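# Fold the skirt in half from side to side

## Task

Fold the skirt in half across its width so one side edge ends up on top of the opposite side edge, matched to within about three finger widths; the folded skirt must be reasonably flat, entirely on the table, with its lower half lying flat, and both grippers must have released it at the end.

## Robot and tools

Robot: two arms, left_arm and right_arm, each with six revolute joints and a two-finger parallel gripper. The left arm's base sits near (+0.009, +0.262, 0) m and the right arm's near (+0.026, -0.241, 0) m in the scene frame, both turned almost nothing about z. Scene frame: origin at table-top height halfway between the bases, +x points out over the table, +y toward left_arm, +z up. Arm names do not match image left/right.

Frames in results: each gripper's end_effector_position (metres) and end_effector_quat_wxyz are given in that arm's own base frame, not the scene frame. The position is the point between the finger pads, roughly 1 cm short of the tips; fingers point along the gripper's +z and close along its y. Reported hand poses may be off by a few cm, worse at full reach. Fixed cameras and the table use the scene frame.

Joint order (used in every command row and every per-joint result list): shoulder (joint2), elbow (joint3), wrist roll (joint6), wrist pitch (joint4), waist (joint1), wrist yaw (joint5). Stated ranges in rad: waist -2.618..3.054, shoulder 0..3.142, elbow 0..3.142, wrist pitch -1.571..1.571, wrist yaw -1.571..1.571, wrist roll -2.094..2.094.

A command row is one flat list of 14 numbers, each in [-1, 1], covering both arms even when one stays still: left_arm's six joint numbers in the order above, then its opening, then the same seven for right_arm. The joint numbers are offsets, not poses: they are added to the arm's Joint targets as they stood when the action (or move) began, not to the previous row. Scale: 1.0 equals 2.224 rad for shoulder, elbow and waist, and 8.485 rad for wrist roll, pitch and yaw, so wrist numbers must be small. Sending zeros for an arm re-commands its present Joint targets. The opening number is absolute: +1 fully open, -1 closed; resending the current value keeps a gripper as it is, while 0 is a real half-open command.

execute_actions(actions, cameras): actions is a list of actions; each action is a list of up to 15 rows, each row lasting 1/30 s (an action is 0.5 s; a short action repeats its final row). Any action that would push a joint more than 0.059 rad beyond its range is rejected for both arms; a malformed or rejected first action voids the call. Images come back only when actions is empty or cameras names them (["all"] or a list of names).

move(target, speed, blend, opening_speed, grip_force, blocking, cameras): drives all joints in step along a path. target is one 14-number row or a list of up to 15 rows, every row an offset from the same starting Joint targets. speed: rad/s for the joint with the most travel, 0.01 to 12.57, default 0.5, one value or one per target. blend: rad of corner rounding per intermediate target (0 means stop there). opening_speed: rate of change of the opening per second on the -1..+1 scale, at least 0.2. grip_force: newtons per finger pad, 10 to 50, one value or one per arm; it persists, and lower values close slowly. blocking=false returns early while the move continues. Paths take at least 0.5 s, are cut short beyond 10 s, and do not avoid obstacles or the other arm. The result adds a move: line: done, off_target (resting more than 0.035 rad from target), moving, held, or fault, possibly with limits=held.

wait(seconds 0..10, cameras) lets time pass holding the last commands. stop(cameras) brakes a running move. zoom_image(camera, region=[x0,y0,x1,y1]) enlarges part of a camera's latest image, region at most 504x504 pixels. read_manual(section) only returns licence text. finished_scene(scene) ends the scene irreversibly; give this scene's number (1 or 2).

Cameras: cam_high, cam_low (fixed, on a stand behind the arms), cam_left_wrist, cam_right_wrist; all 896x504.

Result lines: Joint positions and Joint velocities list each arm's joints in the order above, then the gripper opening in metres (0.093 fully open) and its rate. Joint targets is the base for the next offsets. Tool commands shows current gripper commands. grip_measured is the gripper motor on the -1..+1 scale: pads meet near -0.94, each mm of gap adds about 0.0208; it may read up to 0.02 high. Joint torques are in joint order without the gripper. "joint sent to its limit" means a joint was clipped at its end; "joint command not followed" means a clearance check altered some steps. MOTOR HOT appears at 70 °C; at 85 °C an OVER-TEMPERATURE FAULT folds that arm and idles it until it cools below 65 °C.

Motion limits: per control step a joint target may lead its measured angle by at most 0.339 rad (big three joints) or 2.2 rad (wrist joints); targets that would move a gripper over 200 mm from where it is get scaled back. Friction, gear play and weight can leave joints short, and tiny moves may not happen. If an arm is pressing on something or gets dragged, command its targets back past its measured positions.

Avoid: any contact between the two arms or one gripper closing on the other's fingers; fast or hard impacts with the table or fixed things; letting the skirt fall or end up off the table; releasing cloth while it is still moving; holding loads or outstretched poses long enough to overheat motors; unnecessary arm stops. Move smoothly and efficiently, and release both grippers before finishing.

Each tool is called after ">>>" as name([rows], argument=value, ...), one row to a line, values as JSON.

## Session

>>> execute_actions(actions=[])

Scene clock: 0.00 s.
left_arm: end_effector_position=(+0.3851, +0.0335, +0.0772) grip_measured=+1.000 end_effector_quat_wxyz=(+0.559, -0.077, +0.826, +0.016) | right_arm: end_effector_position=(+0.3884, -0.0147, +0.0709) grip_measured=+1.000 end_effector_quat_wxyz=(+0.554, +0.050, +0.831, -0.009)
Joint names: [shoulder, elbow, wrist roll, wrist pitch, waist, wrist yaw]
Joint positions: left_arm=[1.575 0.357 -0.087 0.834 0.063 -0.055 0.093] | right_arm=[1.609 0.363 0.068 0.849 -0.012 0.06 0.093]
Joint velocities: within noise
Joint torques (N m): no reading
Heat: left arm: 34 °C; right arm: 32 °C.
Joint targets: left_arm=[1.564 0.369 -0.082 0.834 0.062 -0.061] | right_arm=[1.597 0.376 0.063 0.853 -0.012 0.066]
Tool commands: left_gripper/opening=+1.0 right_gripper/opening=+1.0

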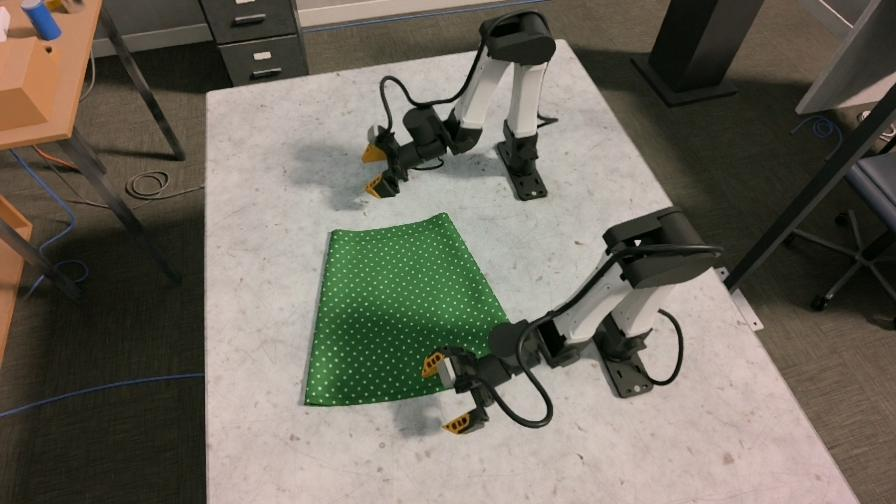

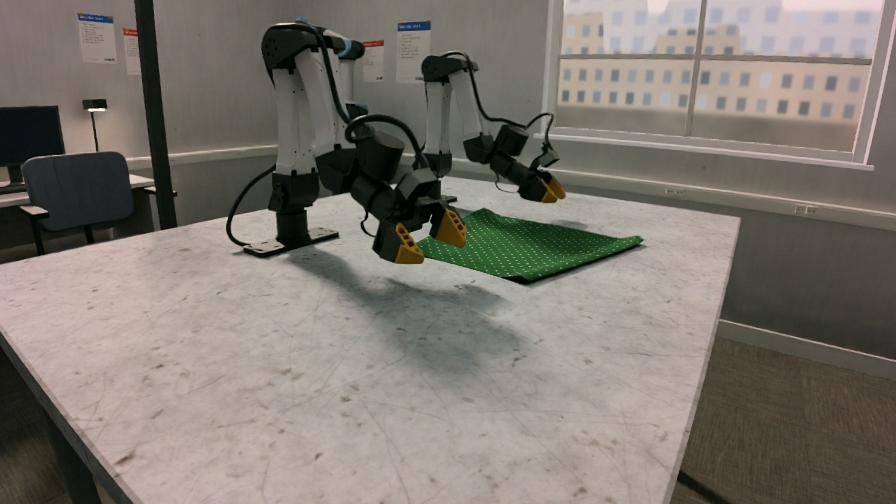

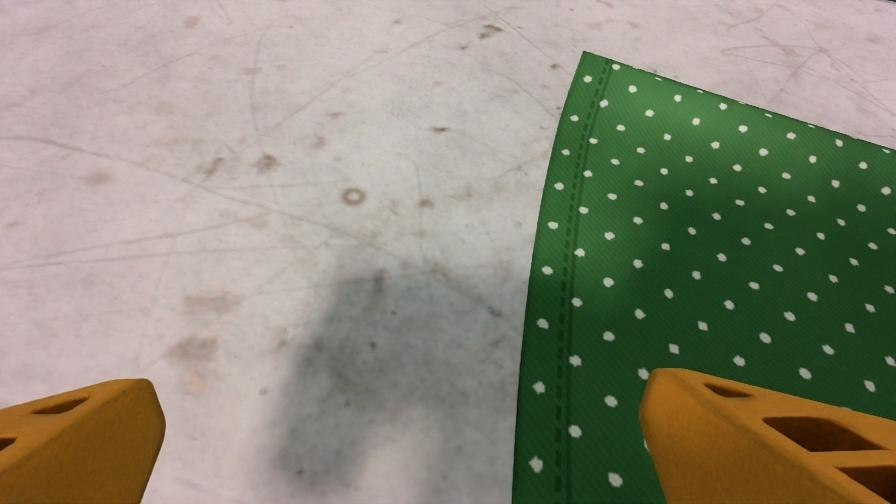

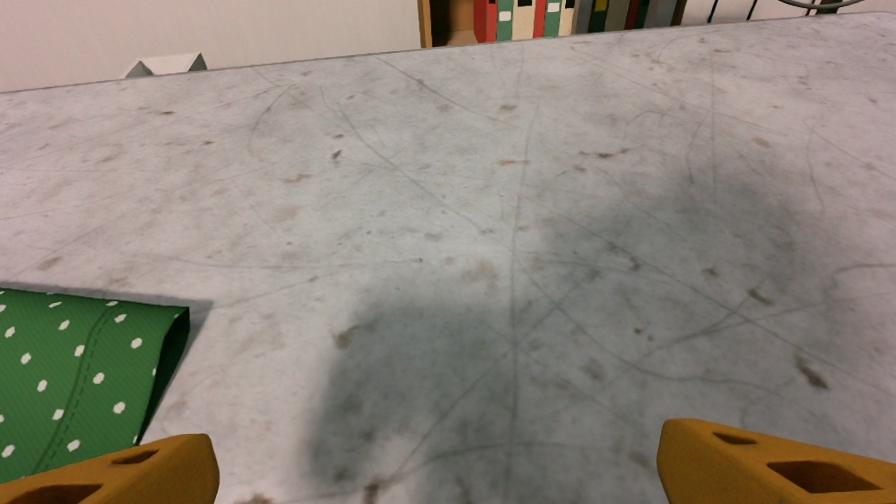

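>>> move(target=[0.003, 0.5535, 0.0097, -0.2456, 0.287, 0.0072, 1, -0.012, 0.5504, -0.0074, -0.2478, -0.3094, -0.0078, 1], speed=1.2, cameras=["all"])

Scene clock: 65.73 s.
left_arm: end_effector_position=(+0.2644, +0.2269, +0.2055) grip_measured=+1.000 end_effector_quat_wxyz=(+0.159, -0.350, +0.921, +0.061) | right_arm: end_effector_position=(+0.2652, -0.2262, +0.1983) grip_measured=+1.000 end_effector_quat_wxyz=(+0.147, +0.348, +0.924, -0.055)
Joint names: [shoulder, elbow, wrist roll, wrist pitch, waist, wrist yaw]
Joint positions: left_arm=[1.575 1.561 -0.018 -1.214 0.706 -0.007 0.093] | right_arm=[1.596 1.561 0.016 -1.222 -0.704 0.004 0.093]
Joint torques (N m): left_arm=[-5.55 10.21 0.13 0.85 0.79 0.02] | right_arm=[-8.14 8.2 -0.04 0.66 -0.23 -0.19]
Heat: left arm: 43 °C; right arm: 45 °C.
Joint targets: left_arm=[1.571 1.600 0.000 -1.250 0.701 0.000] | right_arm=[1.570 1.600 0.000 -1.250 -0.700 -0.001]
move: off_target (left_arm, right_arm); left_arm: the elbow is farthest, 0.039 rad from its target; right_arm: the elbow is farthest, 0.039 rad from its target

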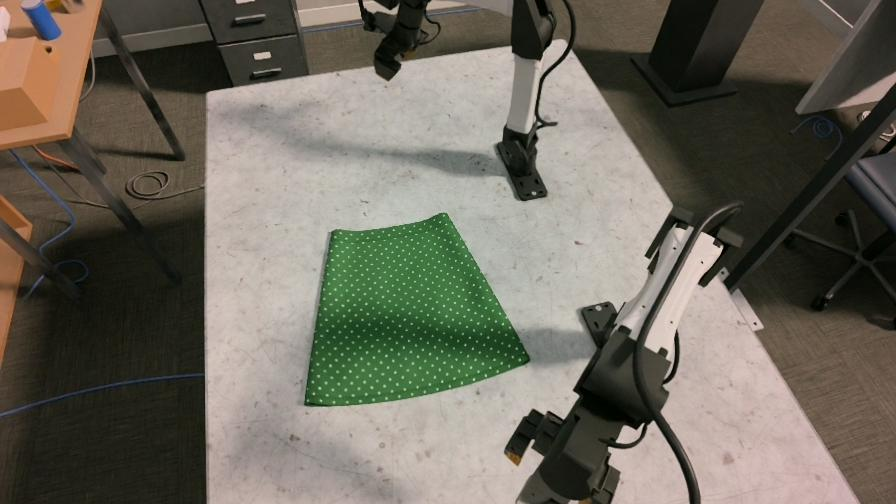

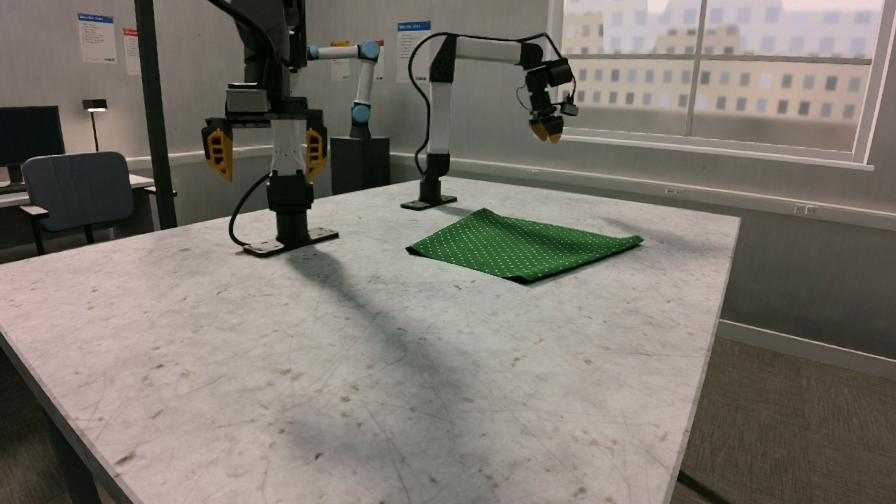

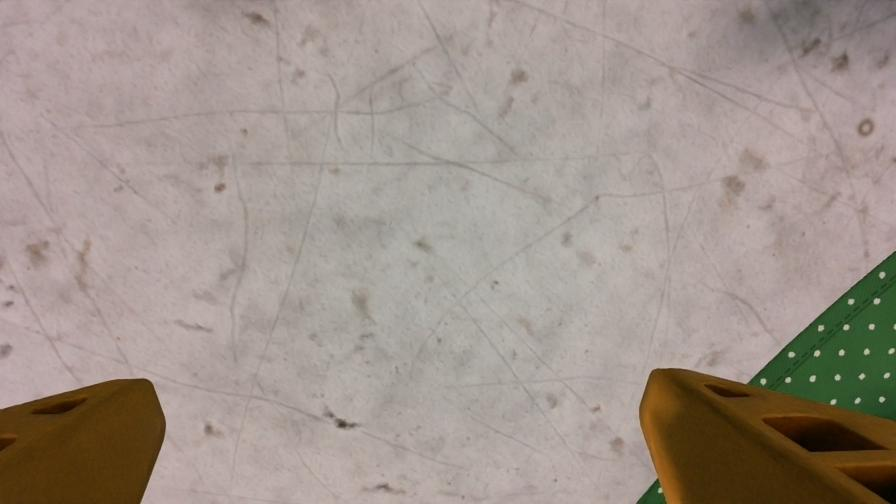

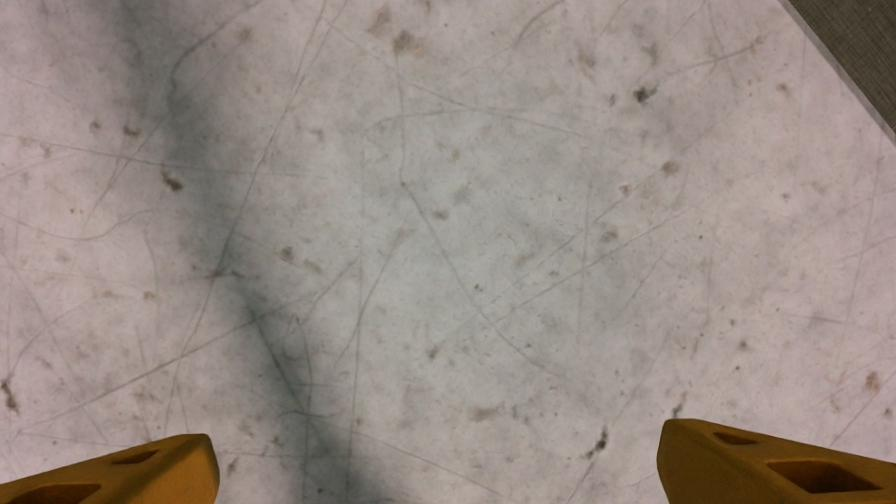

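>>> move(target=[-0.2756, -0.4240, -0.2160, 0.0286, -0.4415, 0, 0, -0.1353, -0.3494, 0.2160, 0.0455, 0.5454, 0, 0], speed=1.0, cameras=["all"])

Scene clock: 175.17 s.
left_arm: end_effector_position=(+0.1694, -0.0481, +0.0788) grip_measured=+0.003 end_effector_quat_wxyz=(-0.056, +0.689, -0.716, +0.093) | right_arm: end_effector_position=(+0.2148, +0.1210, +0.0765) grip_measured=+0.001 end_effector_quat_wxyz=(+0.043, +0.607, +0.787, +0.100)
Joint names: [shoulder, elbow, wrist roll, wrist pitch, waist, wrist yaw]
Joint positions: left_arm=[0.976 0.669 -1.813 -1.047 -0.281 -0.004 0.045] | right_arm=[1.294 0.837 1.828 -0.896 0.514 0.001 0.045]
Joint torques (N m): left_arm=[-1.76 5 -0.14 1.27 -0.09 -0.07] | right_arm=[-5.33 3.84 0.14 0.97 0.39 -0.08]
Heat: left arm: 46 °C; right arm: 45 °C.
Joint targets: left_arm=[0.958 0.657 -1.833 -1.007 -0.281 0.000] | right_arm=[1.269 0.823 1.833 -0.864 0.513 -0.001]
move: off_target (left_arm); left_arm: the wrist pitch is farthest, 0.040 rad from its target

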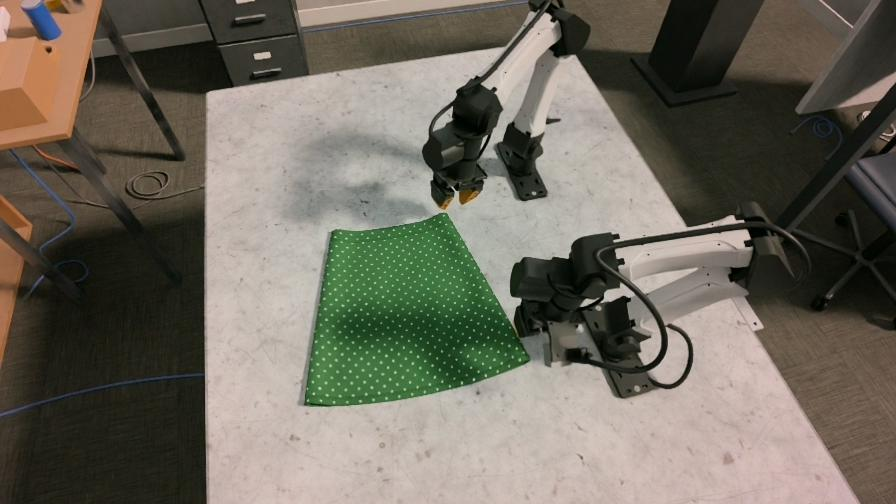

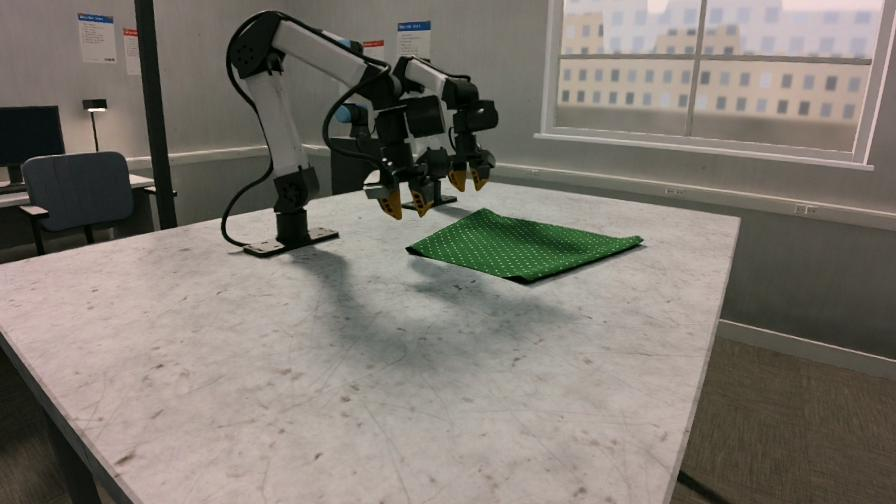

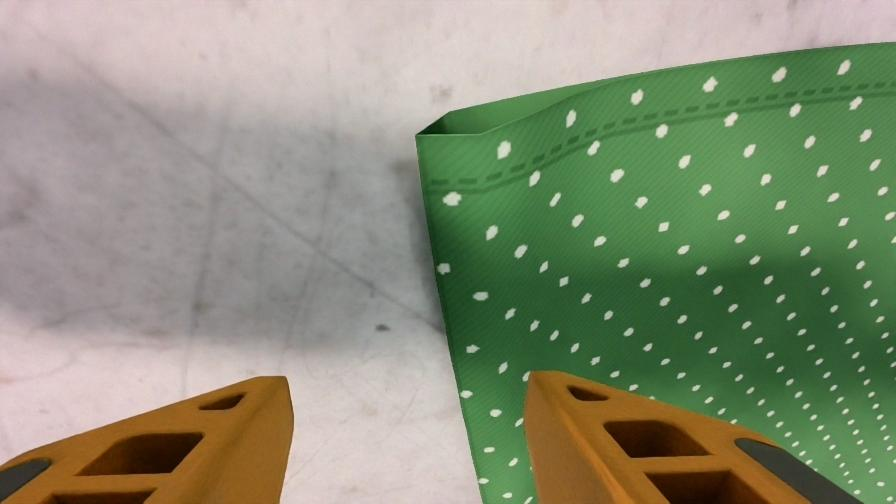

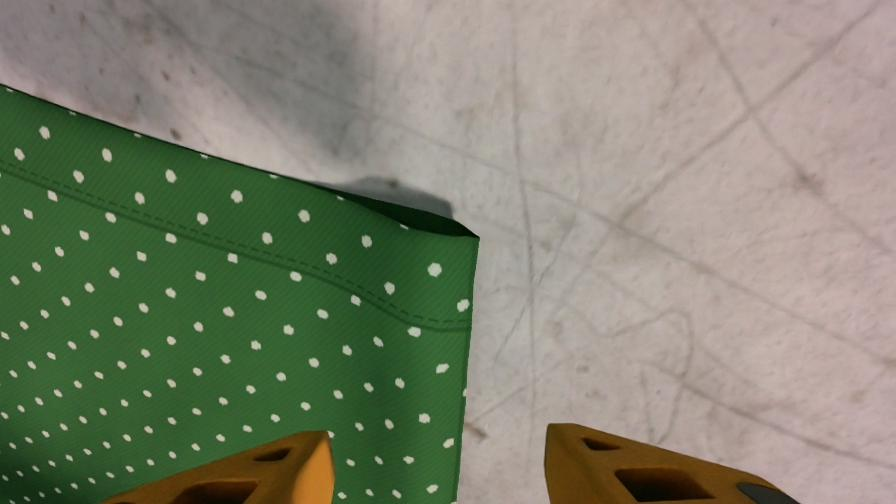

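>>> move(target=[0.0818, -0.0544, 0.0039, 0.0410, 0.0225, 0, 0, 0.0448, -0.0592, 0, 0.0325, -0.0078, 0, 0], speed=0.5, cameras=["all"])

Scene clock: 211.27 s.
left_arm: end_effector_position=(+0.2069, -0.0511, +0.0337) grip_measured=+0.003 end_effector_quat_wxyz=(-0.073, +0.701, -0.699, +0.118) | right_arm: end_effector_position=(+0.2314, +0.1295, +0.0368) grip_measured=+0.001 end_effector_quat_wxyz=(+0.057, +0.606, +0.783, +0.132)
Joint names: [shoulder, elbow, wrist roll, wrist pitch, waist, wrist yaw]
Joint positions: left_arm=[1.138 0.548 -1.819 -0.702 -0.245 -0.004 0.045] | right_arm=[1.365 0.705 1.828 -0.623 0.511 0.001 0.045]
Joint torques (N m): left_arm=[-1.26 4.85 0.15 1.4 1.36 -0.07] | right_arm=[-3.08 3.66 0.18 1.11 -0.75 -0.07]
Heat: left arm: 41 °C; right arm: 41 °C.
Joint targets: left_arm=[1.139 0.536 -1.800 -0.659 -0.231 0.000] | right_arm=[1.369 0.691 1.833 -0.588 0.496 -0.001]
move: off_target (left_arm); left_arm: the wrist pitch is farthest, 0.043 rad from its target

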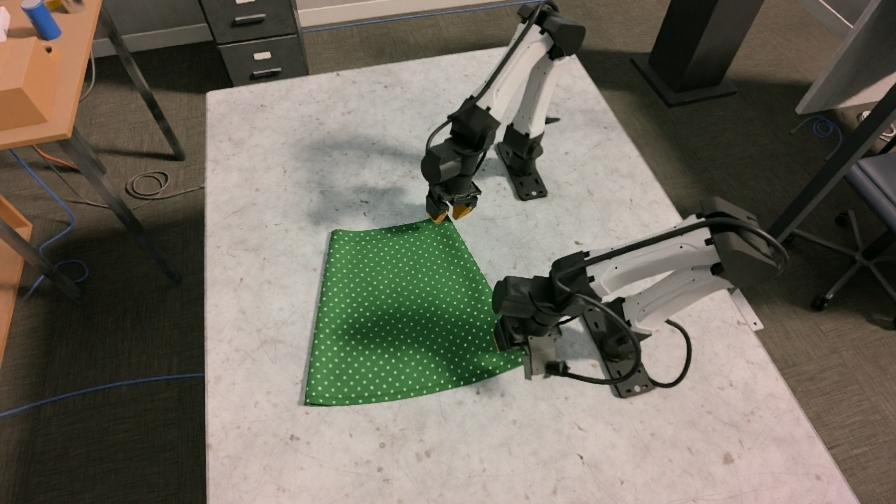

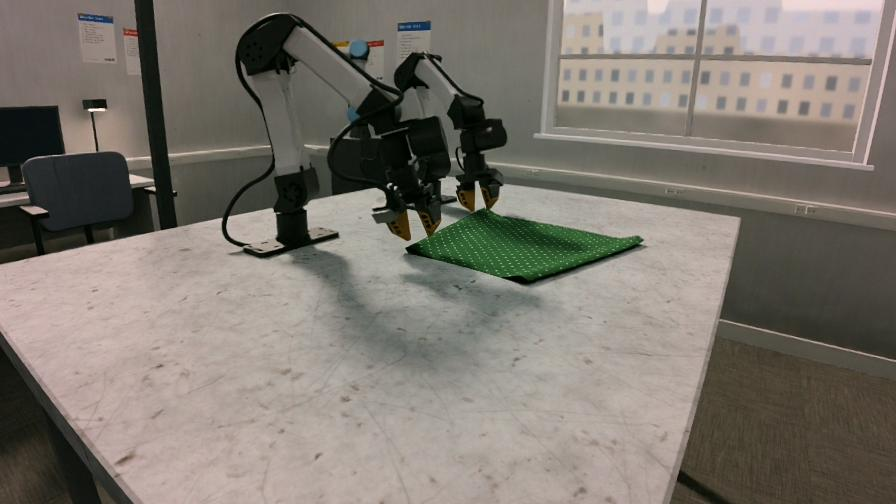

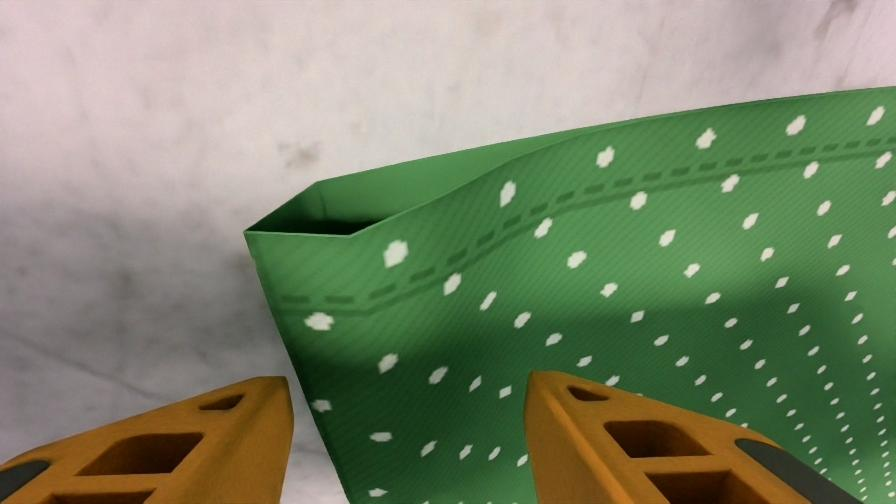

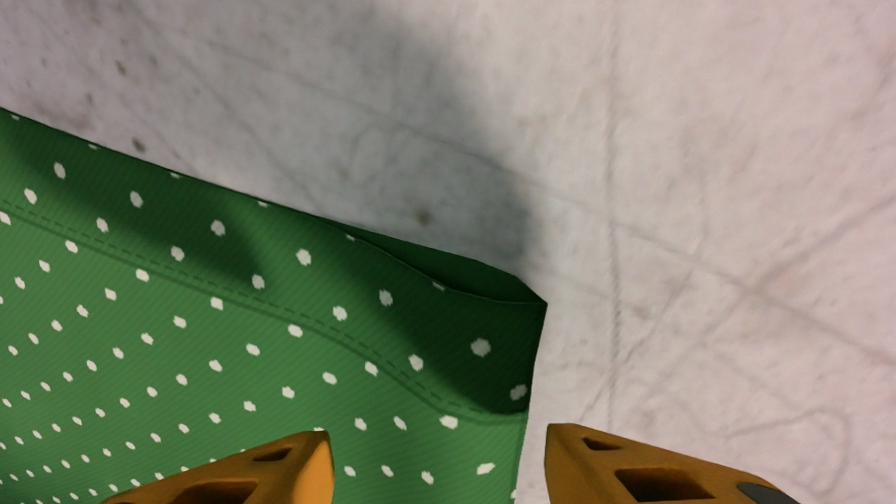

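>>> move(target=[0.1000, 0.0344, 0, -0.0052, -0.0018, 0, 0, 0.1016, 0.0558, 0, -0.0115, 0.0022, 0, 0], speed=0.3, cameras=["all"])

Scene clock: 242.43 s.
left_arm: end_effector_position=(+0.2029, -0.0501, +0.0162) grip_measured=+0.003 end_effector_quat_wxyz=(-0.030, +0.703, -0.709, +0.045) | right_arm: end_effector_position=(+0.2283, +0.1281, +0.0142) grip_measured=+0.001 end_effector_quat_wxyz=(+0.019, +0.609, +0.791, +0.046)
Joint names: [shoulder, elbow, wrist roll, wrist pitch, waist, wrist yaw]
Joint positions: left_arm=[1.33 0.627 -1.808 -0.759 -0.245 -0.004 0.045] | right_arm=[1.559 0.814 1.823 -0.726 0.511 0 0.045]
Joint torques (N m): left_arm=[0.21 4.12 0.12 1.18 0.94 -0.07] | right_arm=[-1.58 4.29 0.18 0.8 -0.4 -0.08]
Heat: left arm: 39 °C; right arm: 39 °C.
Joint targets: left_arm=[1.362 0.612 -1.800 -0.703 -0.235 0.000] | right_arm=[1.595 0.815 1.833 -0.685 0.501 -0.001]
move: off_target (left_arm, right_arm); left_arm: the wrist pitch is farthest, 0.055 rad from its target; right_arm: the wrist pitch is farthest, 0.041 rad from its target

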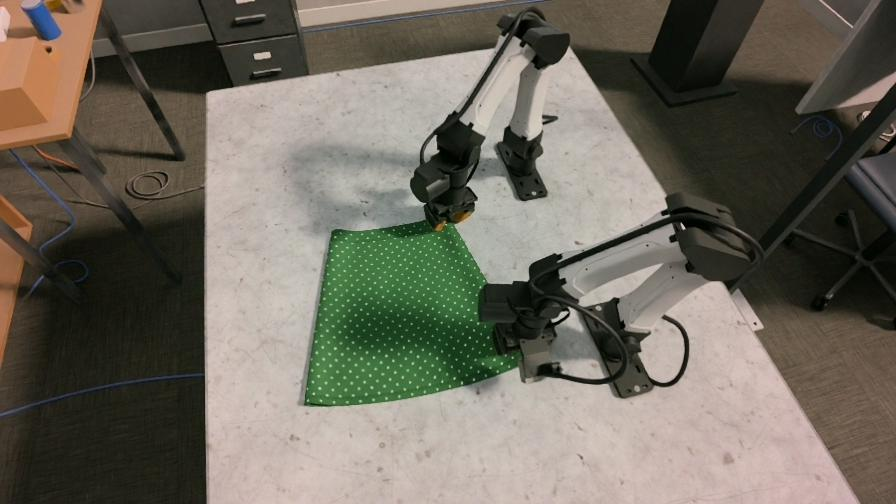

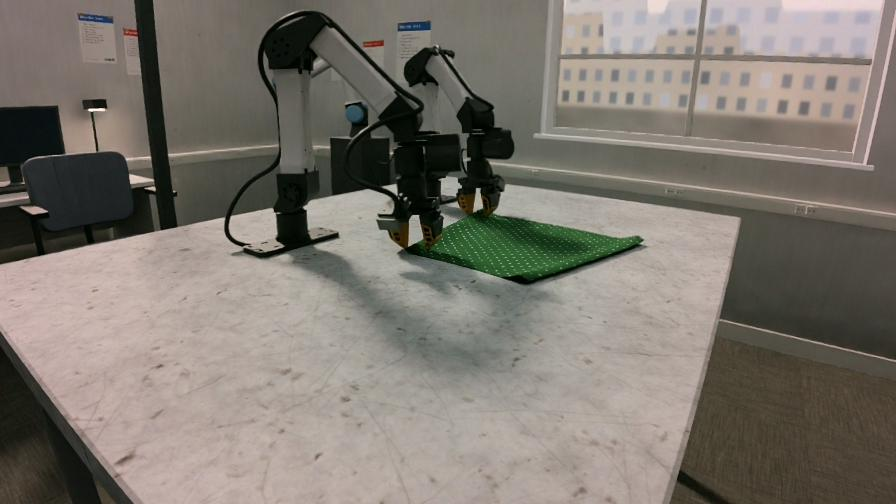

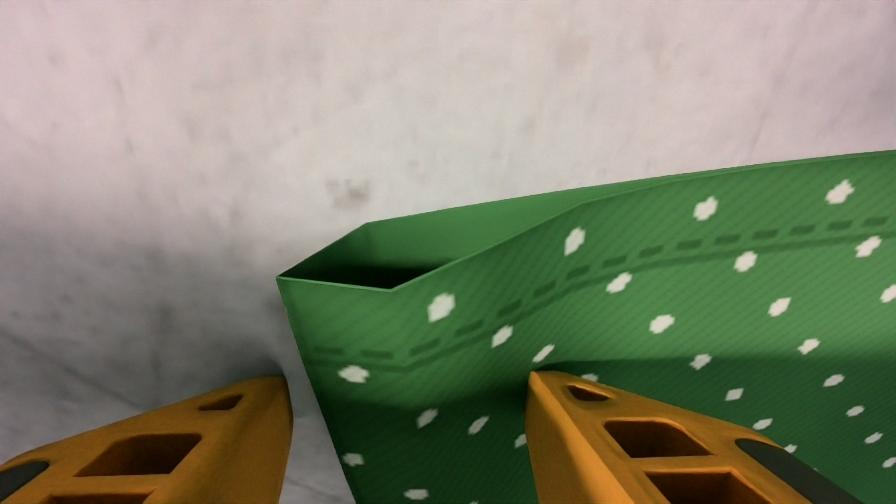

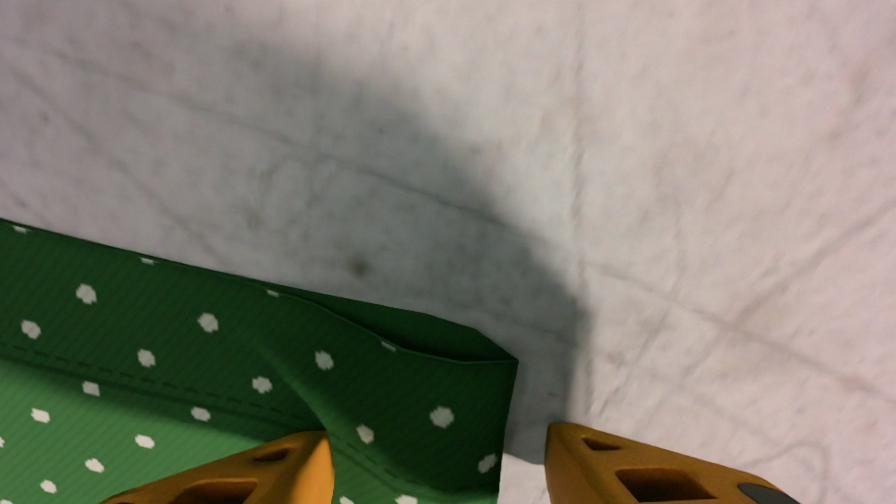

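>>> move([
  [0.0114, -0.0119, 0, 0.0041, 0, 0, 0, 0.0101, -0.0103, 0, 0.0054, 0, 0, 0],
  [0.0114, -0.0119, 0, 0.0041, 0, 0, -1, 0.0101, -0.0103, 0, 0.0054, 0, 0, -1],
], speed=0.2, opening_speed=0.5, cameras=["all"])

Scene clock: 267.37 s.
left_arm: end_effector_position=(+0.1934, -0.0506, +0.0143) grip_measured=-0.985 end_effector_quat_wxyz=(-0.012, +0.707, -0.706, +0.033) | right_arm: end_effector_position=(+0.2197, +0.1260, +0.0118) grip_measured=-0.976 end_effector_quat_wxyz=(+0.003, +0.613, +0.790, +0.030)
Joint names: [shoulder, elbow, wrist roll, wrist pitch, waist, wrist yaw]
Joint positions: left_arm=[1.335 0.625 -1.818 -0.792 -0.245 0.013 0] | right_arm=[1.569 0.816 1.829 -0.76 0.509 -0.017 0]
Joint torques (N m): left_arm=[0.85 1.65 0.12 1.79 0.95 -0.22] | right_arm=[-0.35 2.25 0.17 1.46 -0.31 0.09]
Heat: left arm: 38 °C; right arm: 38 °C.
Joint targets: left_arm=[1.387 0.586 -1.800 -0.668 -0.235 0.000] | right_arm=[1.617 0.792 1.833 -0.640 0.501 -0.001]
move: off_target (left_arm, right_arm); target 2's new numbers were sent with left_arm's wrist pitch 0.090 rad from that target; left_arm: the wrist pitch is farthest, 0.124 rad from its target; right_arm: the wrist pitch is farthest, 0.121 rad from its target

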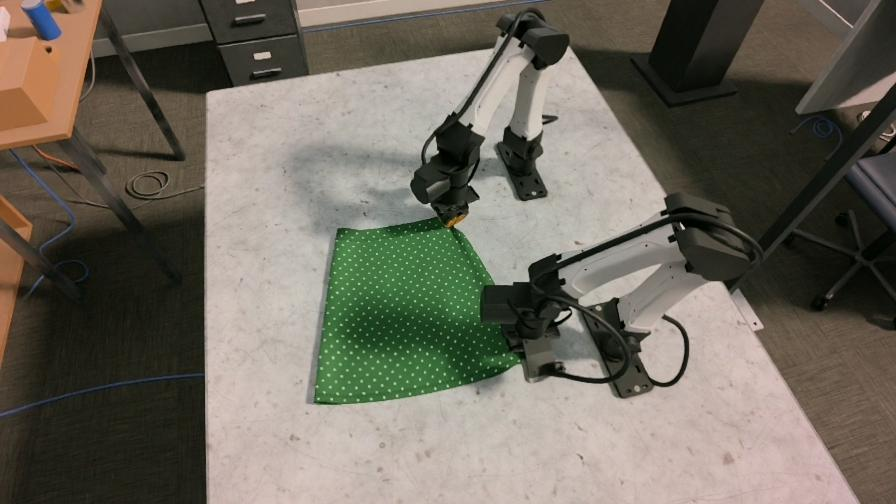

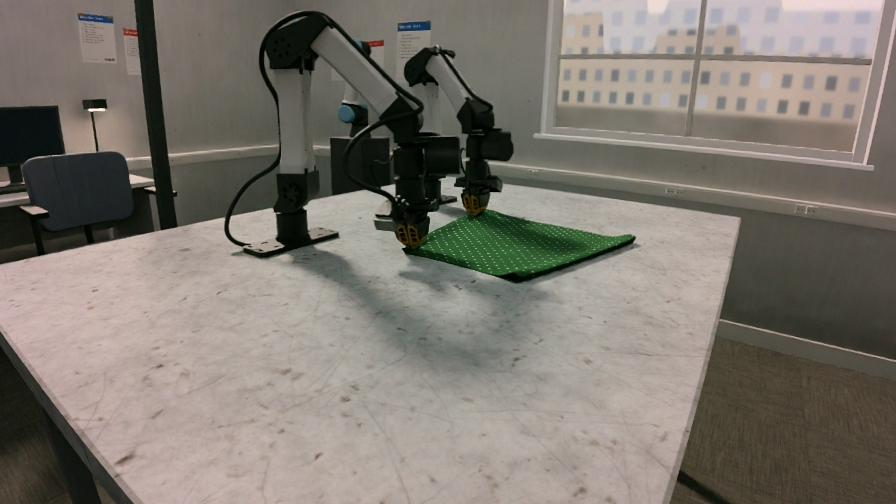

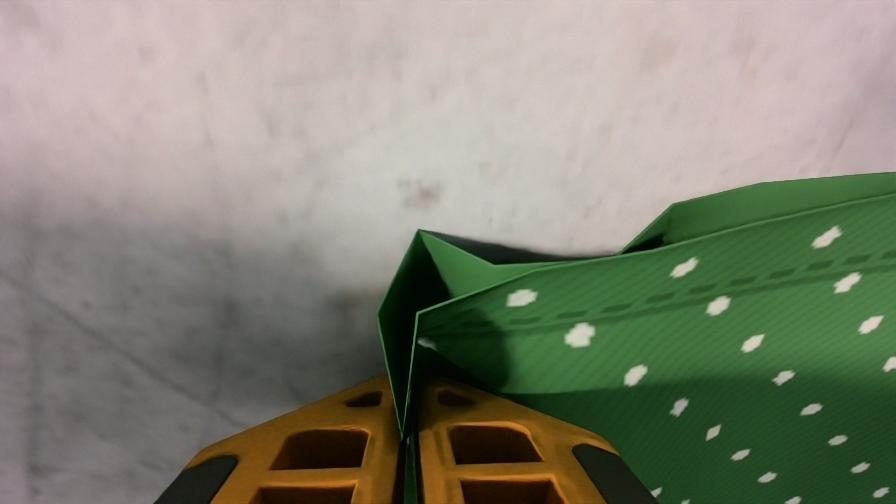

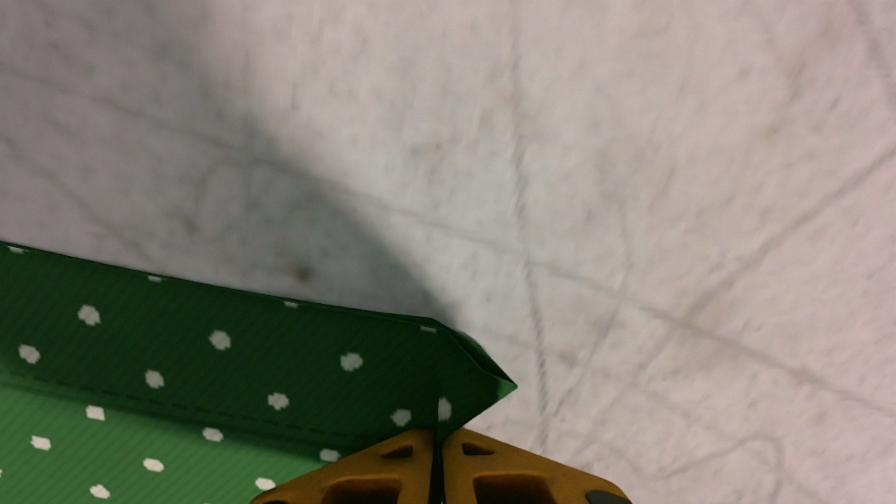

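>>> move(target=[-0.0508, 0.1219, 0, -0.0422, -0.0072, 0, -1, -0.0603, 0.0670, 0, -0.0309, 0.0043, 0, -1], speed=0.25, cameras=["all"])

Scene clock: 334.23 s.
left_arm: end_effector_position=(+0.2081, -0.0543, +0.0668) grip_measured=-0.986 end_effector_quat_wxyz=(-0.017, +0.707, -0.706, +0.041) | right_arm: end_effector_position=(+0.2245, +0.1287, +0.0449) grip_measured=-0.976 end_effector_quat_wxyz=(+0.008, +0.612, +0.790, +0.040)
Joint names: [shoulder, elbow, wrist roll, wrist pitch, waist, wrist yaw]
Joint positions: left_arm=[1.298 0.82 -1.818 -1.005 -0.245 0.013 0] | right_arm=[1.51 0.903 1.829 -0.884 0.509 -0.017 0]
Joint torques (N m): left_arm=[-4.25 9.51 0.12 0.34 -0.06 -0.23] | right_arm=[-6.94 7.45 0.2 0.21 0.39 0.09]
Heat: left arm: 36 °C; right arm: 40 °C.
Joint targets: left_arm=[1.274 0.857 -1.800 -1.026 -0.251 0.000] | right_arm=[1.483 0.942 1.833 -0.902 0.510 -0.001]
move: off_target (left_arm, right_arm); left_arm: the elbow is farthest, 0.037 rad from its target; right_arm: the elbow is farthest, 0.038 rad from its target

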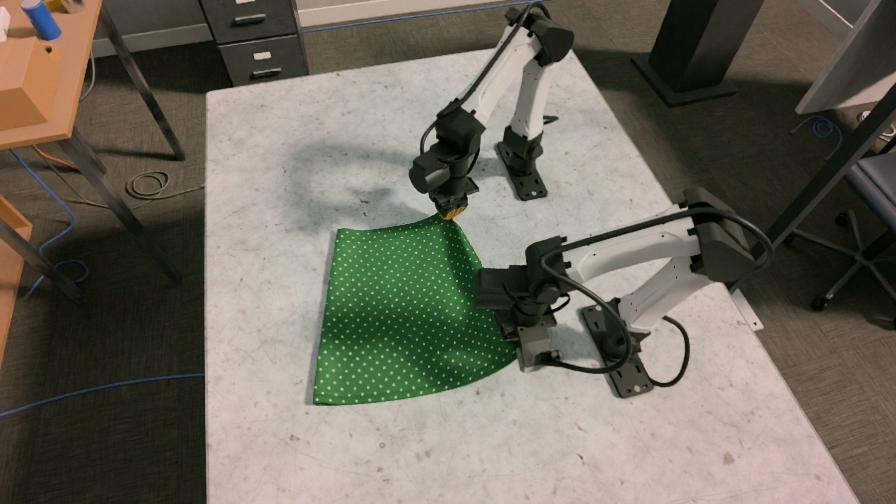

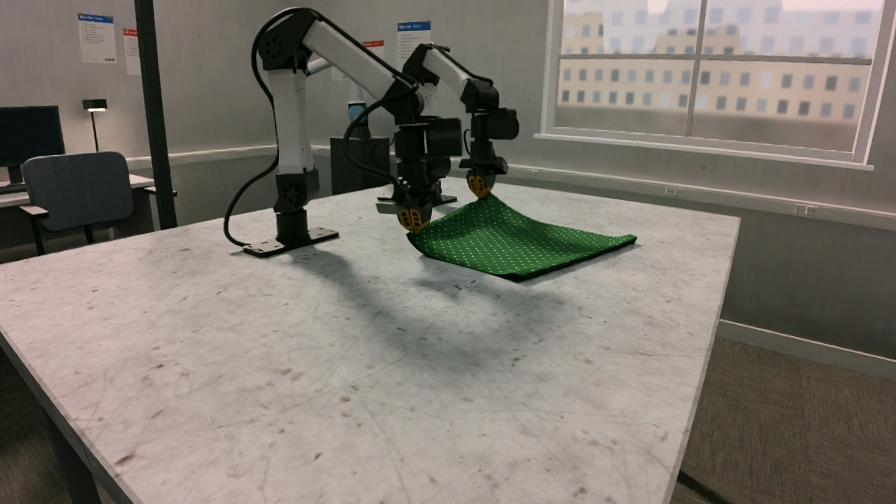

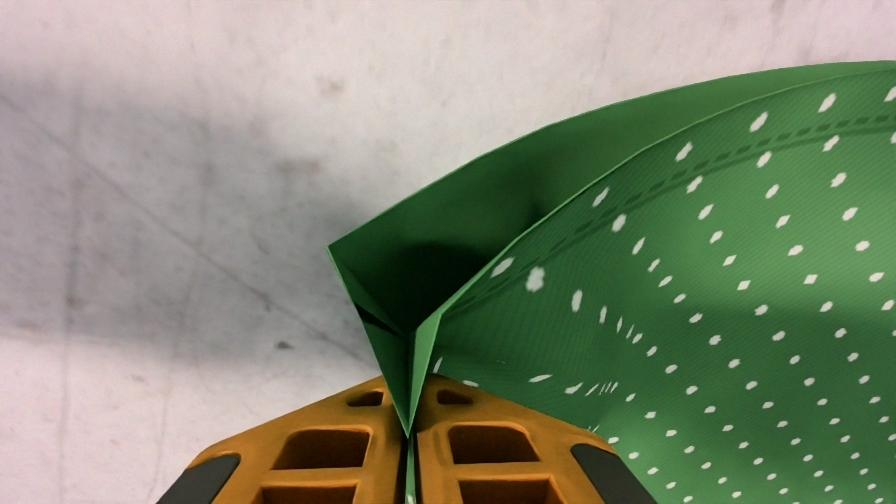

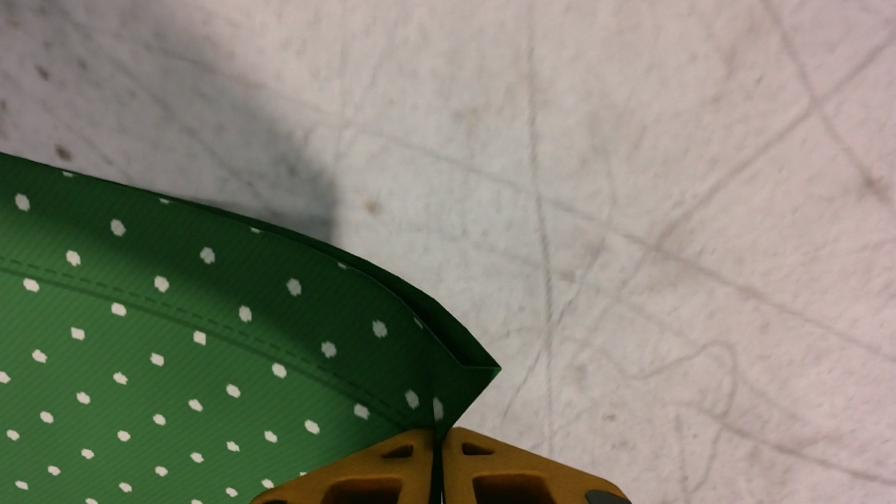

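>>> move([
  [0.0674, 0.1821, 0.0059, -0.0121, 0.0225, 0, -1, 0.0157, 0.1043, 0, -0.0095, -0.0373, 0, -1],
  [0.1826, 0.3242, 0.0118, -0.0027, 0.0423, 0, -1, 0.0886, 0.1987, 0, -0.0049, -0.0742, 0, -1],
  [0.3210, 0.3966, 0.0200, 0.0310, 0.0508, 0, -1, 0.1722, 0.2446, 0, 0.0153, -0.1025, 0, -1],
], speed=0.35, blend=[0.1, 0.1, 0], cameras=["all"])

Scene clock: 349.20 s.
left_arm: end_effector_position=(+0.4818, -0.0759, +0.1295) grip_measured=-0.986 end_effector_quat_wxyz=(-0.141, +0.660, -0.713, +0.188) | right_arm: end_effector_position=(+0.4059, +0.1255, +0.0955) grip_measured=-0.976 end_effector_quat_wxyz=(+0.077, +0.683, +0.709, +0.155)
Joint names: [shoulder, elbow, wrist roll, wrist pitch, waist, wrist yaw]
Joint positions: left_arm=[1.979 1.696 -1.649 -0.812 -0.152 0.013 0] | right_arm=[1.854 1.44 1.829 -0.809 0.293 -0.017 0]
Joint torques (N m): left_arm=[-7.91 10.99 0.16 1.9 1.29 -0.22] | right_arm=[-7.08 8.73 0.15 1.22 -0.62 0.09]
Heat: left arm: 40 °C; right arm: 39 °C.
Joint targets: left_arm=[1.988 1.739 -1.630 -0.763 -0.138 0.000] | right_arm=[1.866 1.486 1.833 -0.772 0.282 -0.001]
move: off_target (left_arm, right_arm); left_arm: the wrist pitch is farthest, 0.049 rad from its target; right_arm: the elbow is farthest, 0.046 rad from its target

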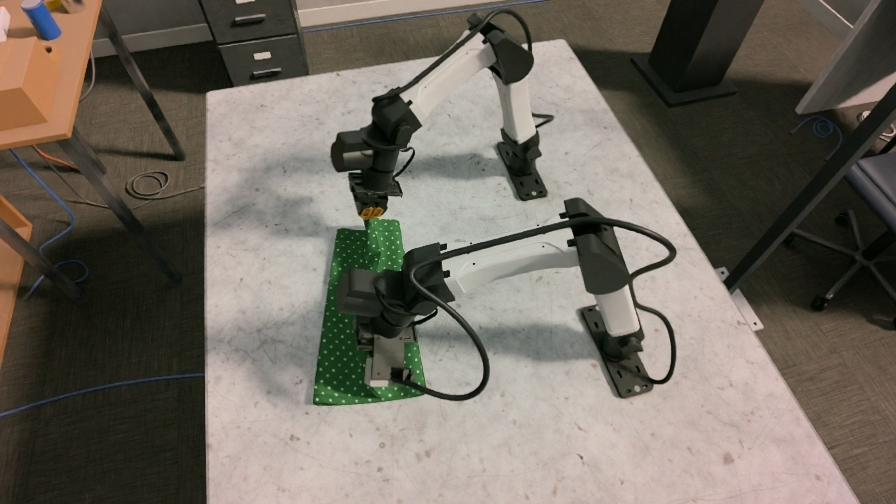

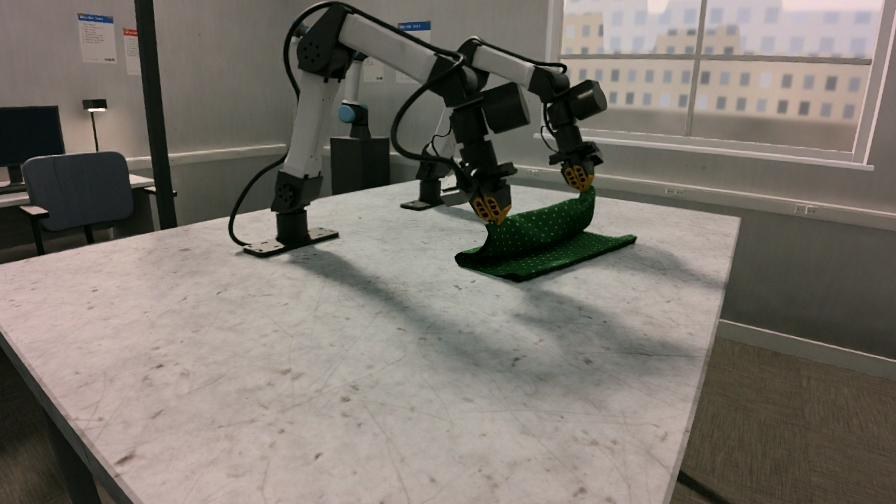

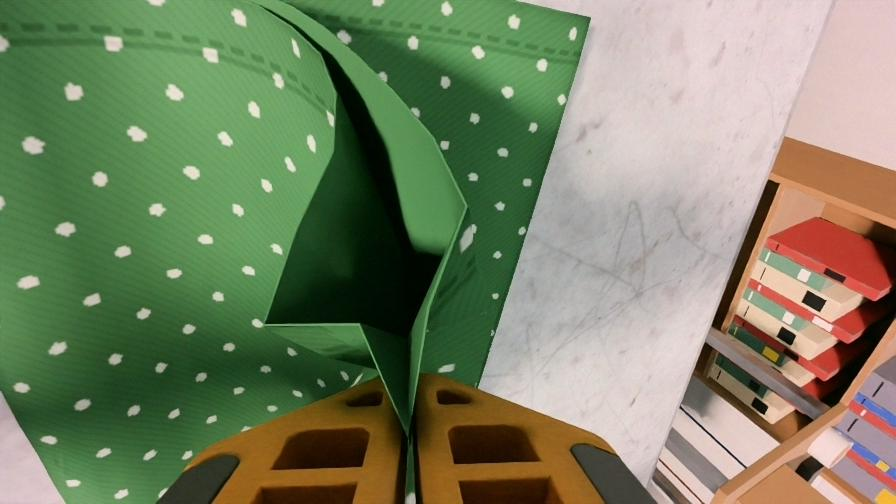

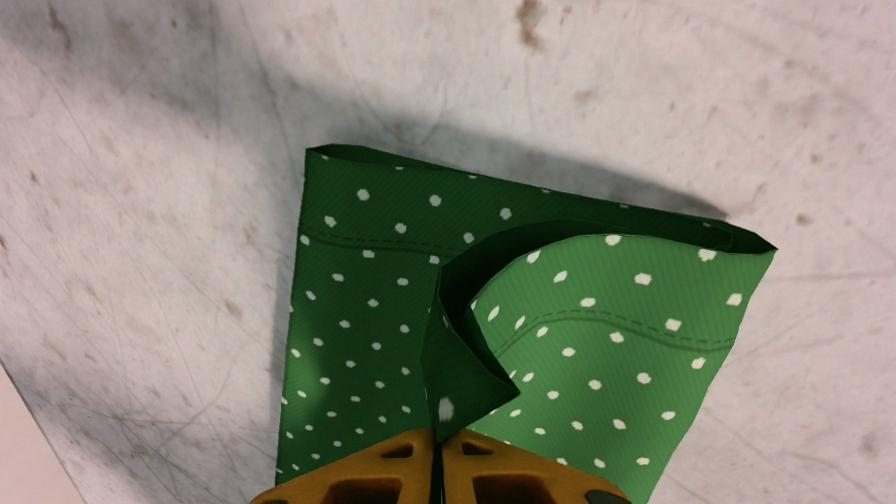

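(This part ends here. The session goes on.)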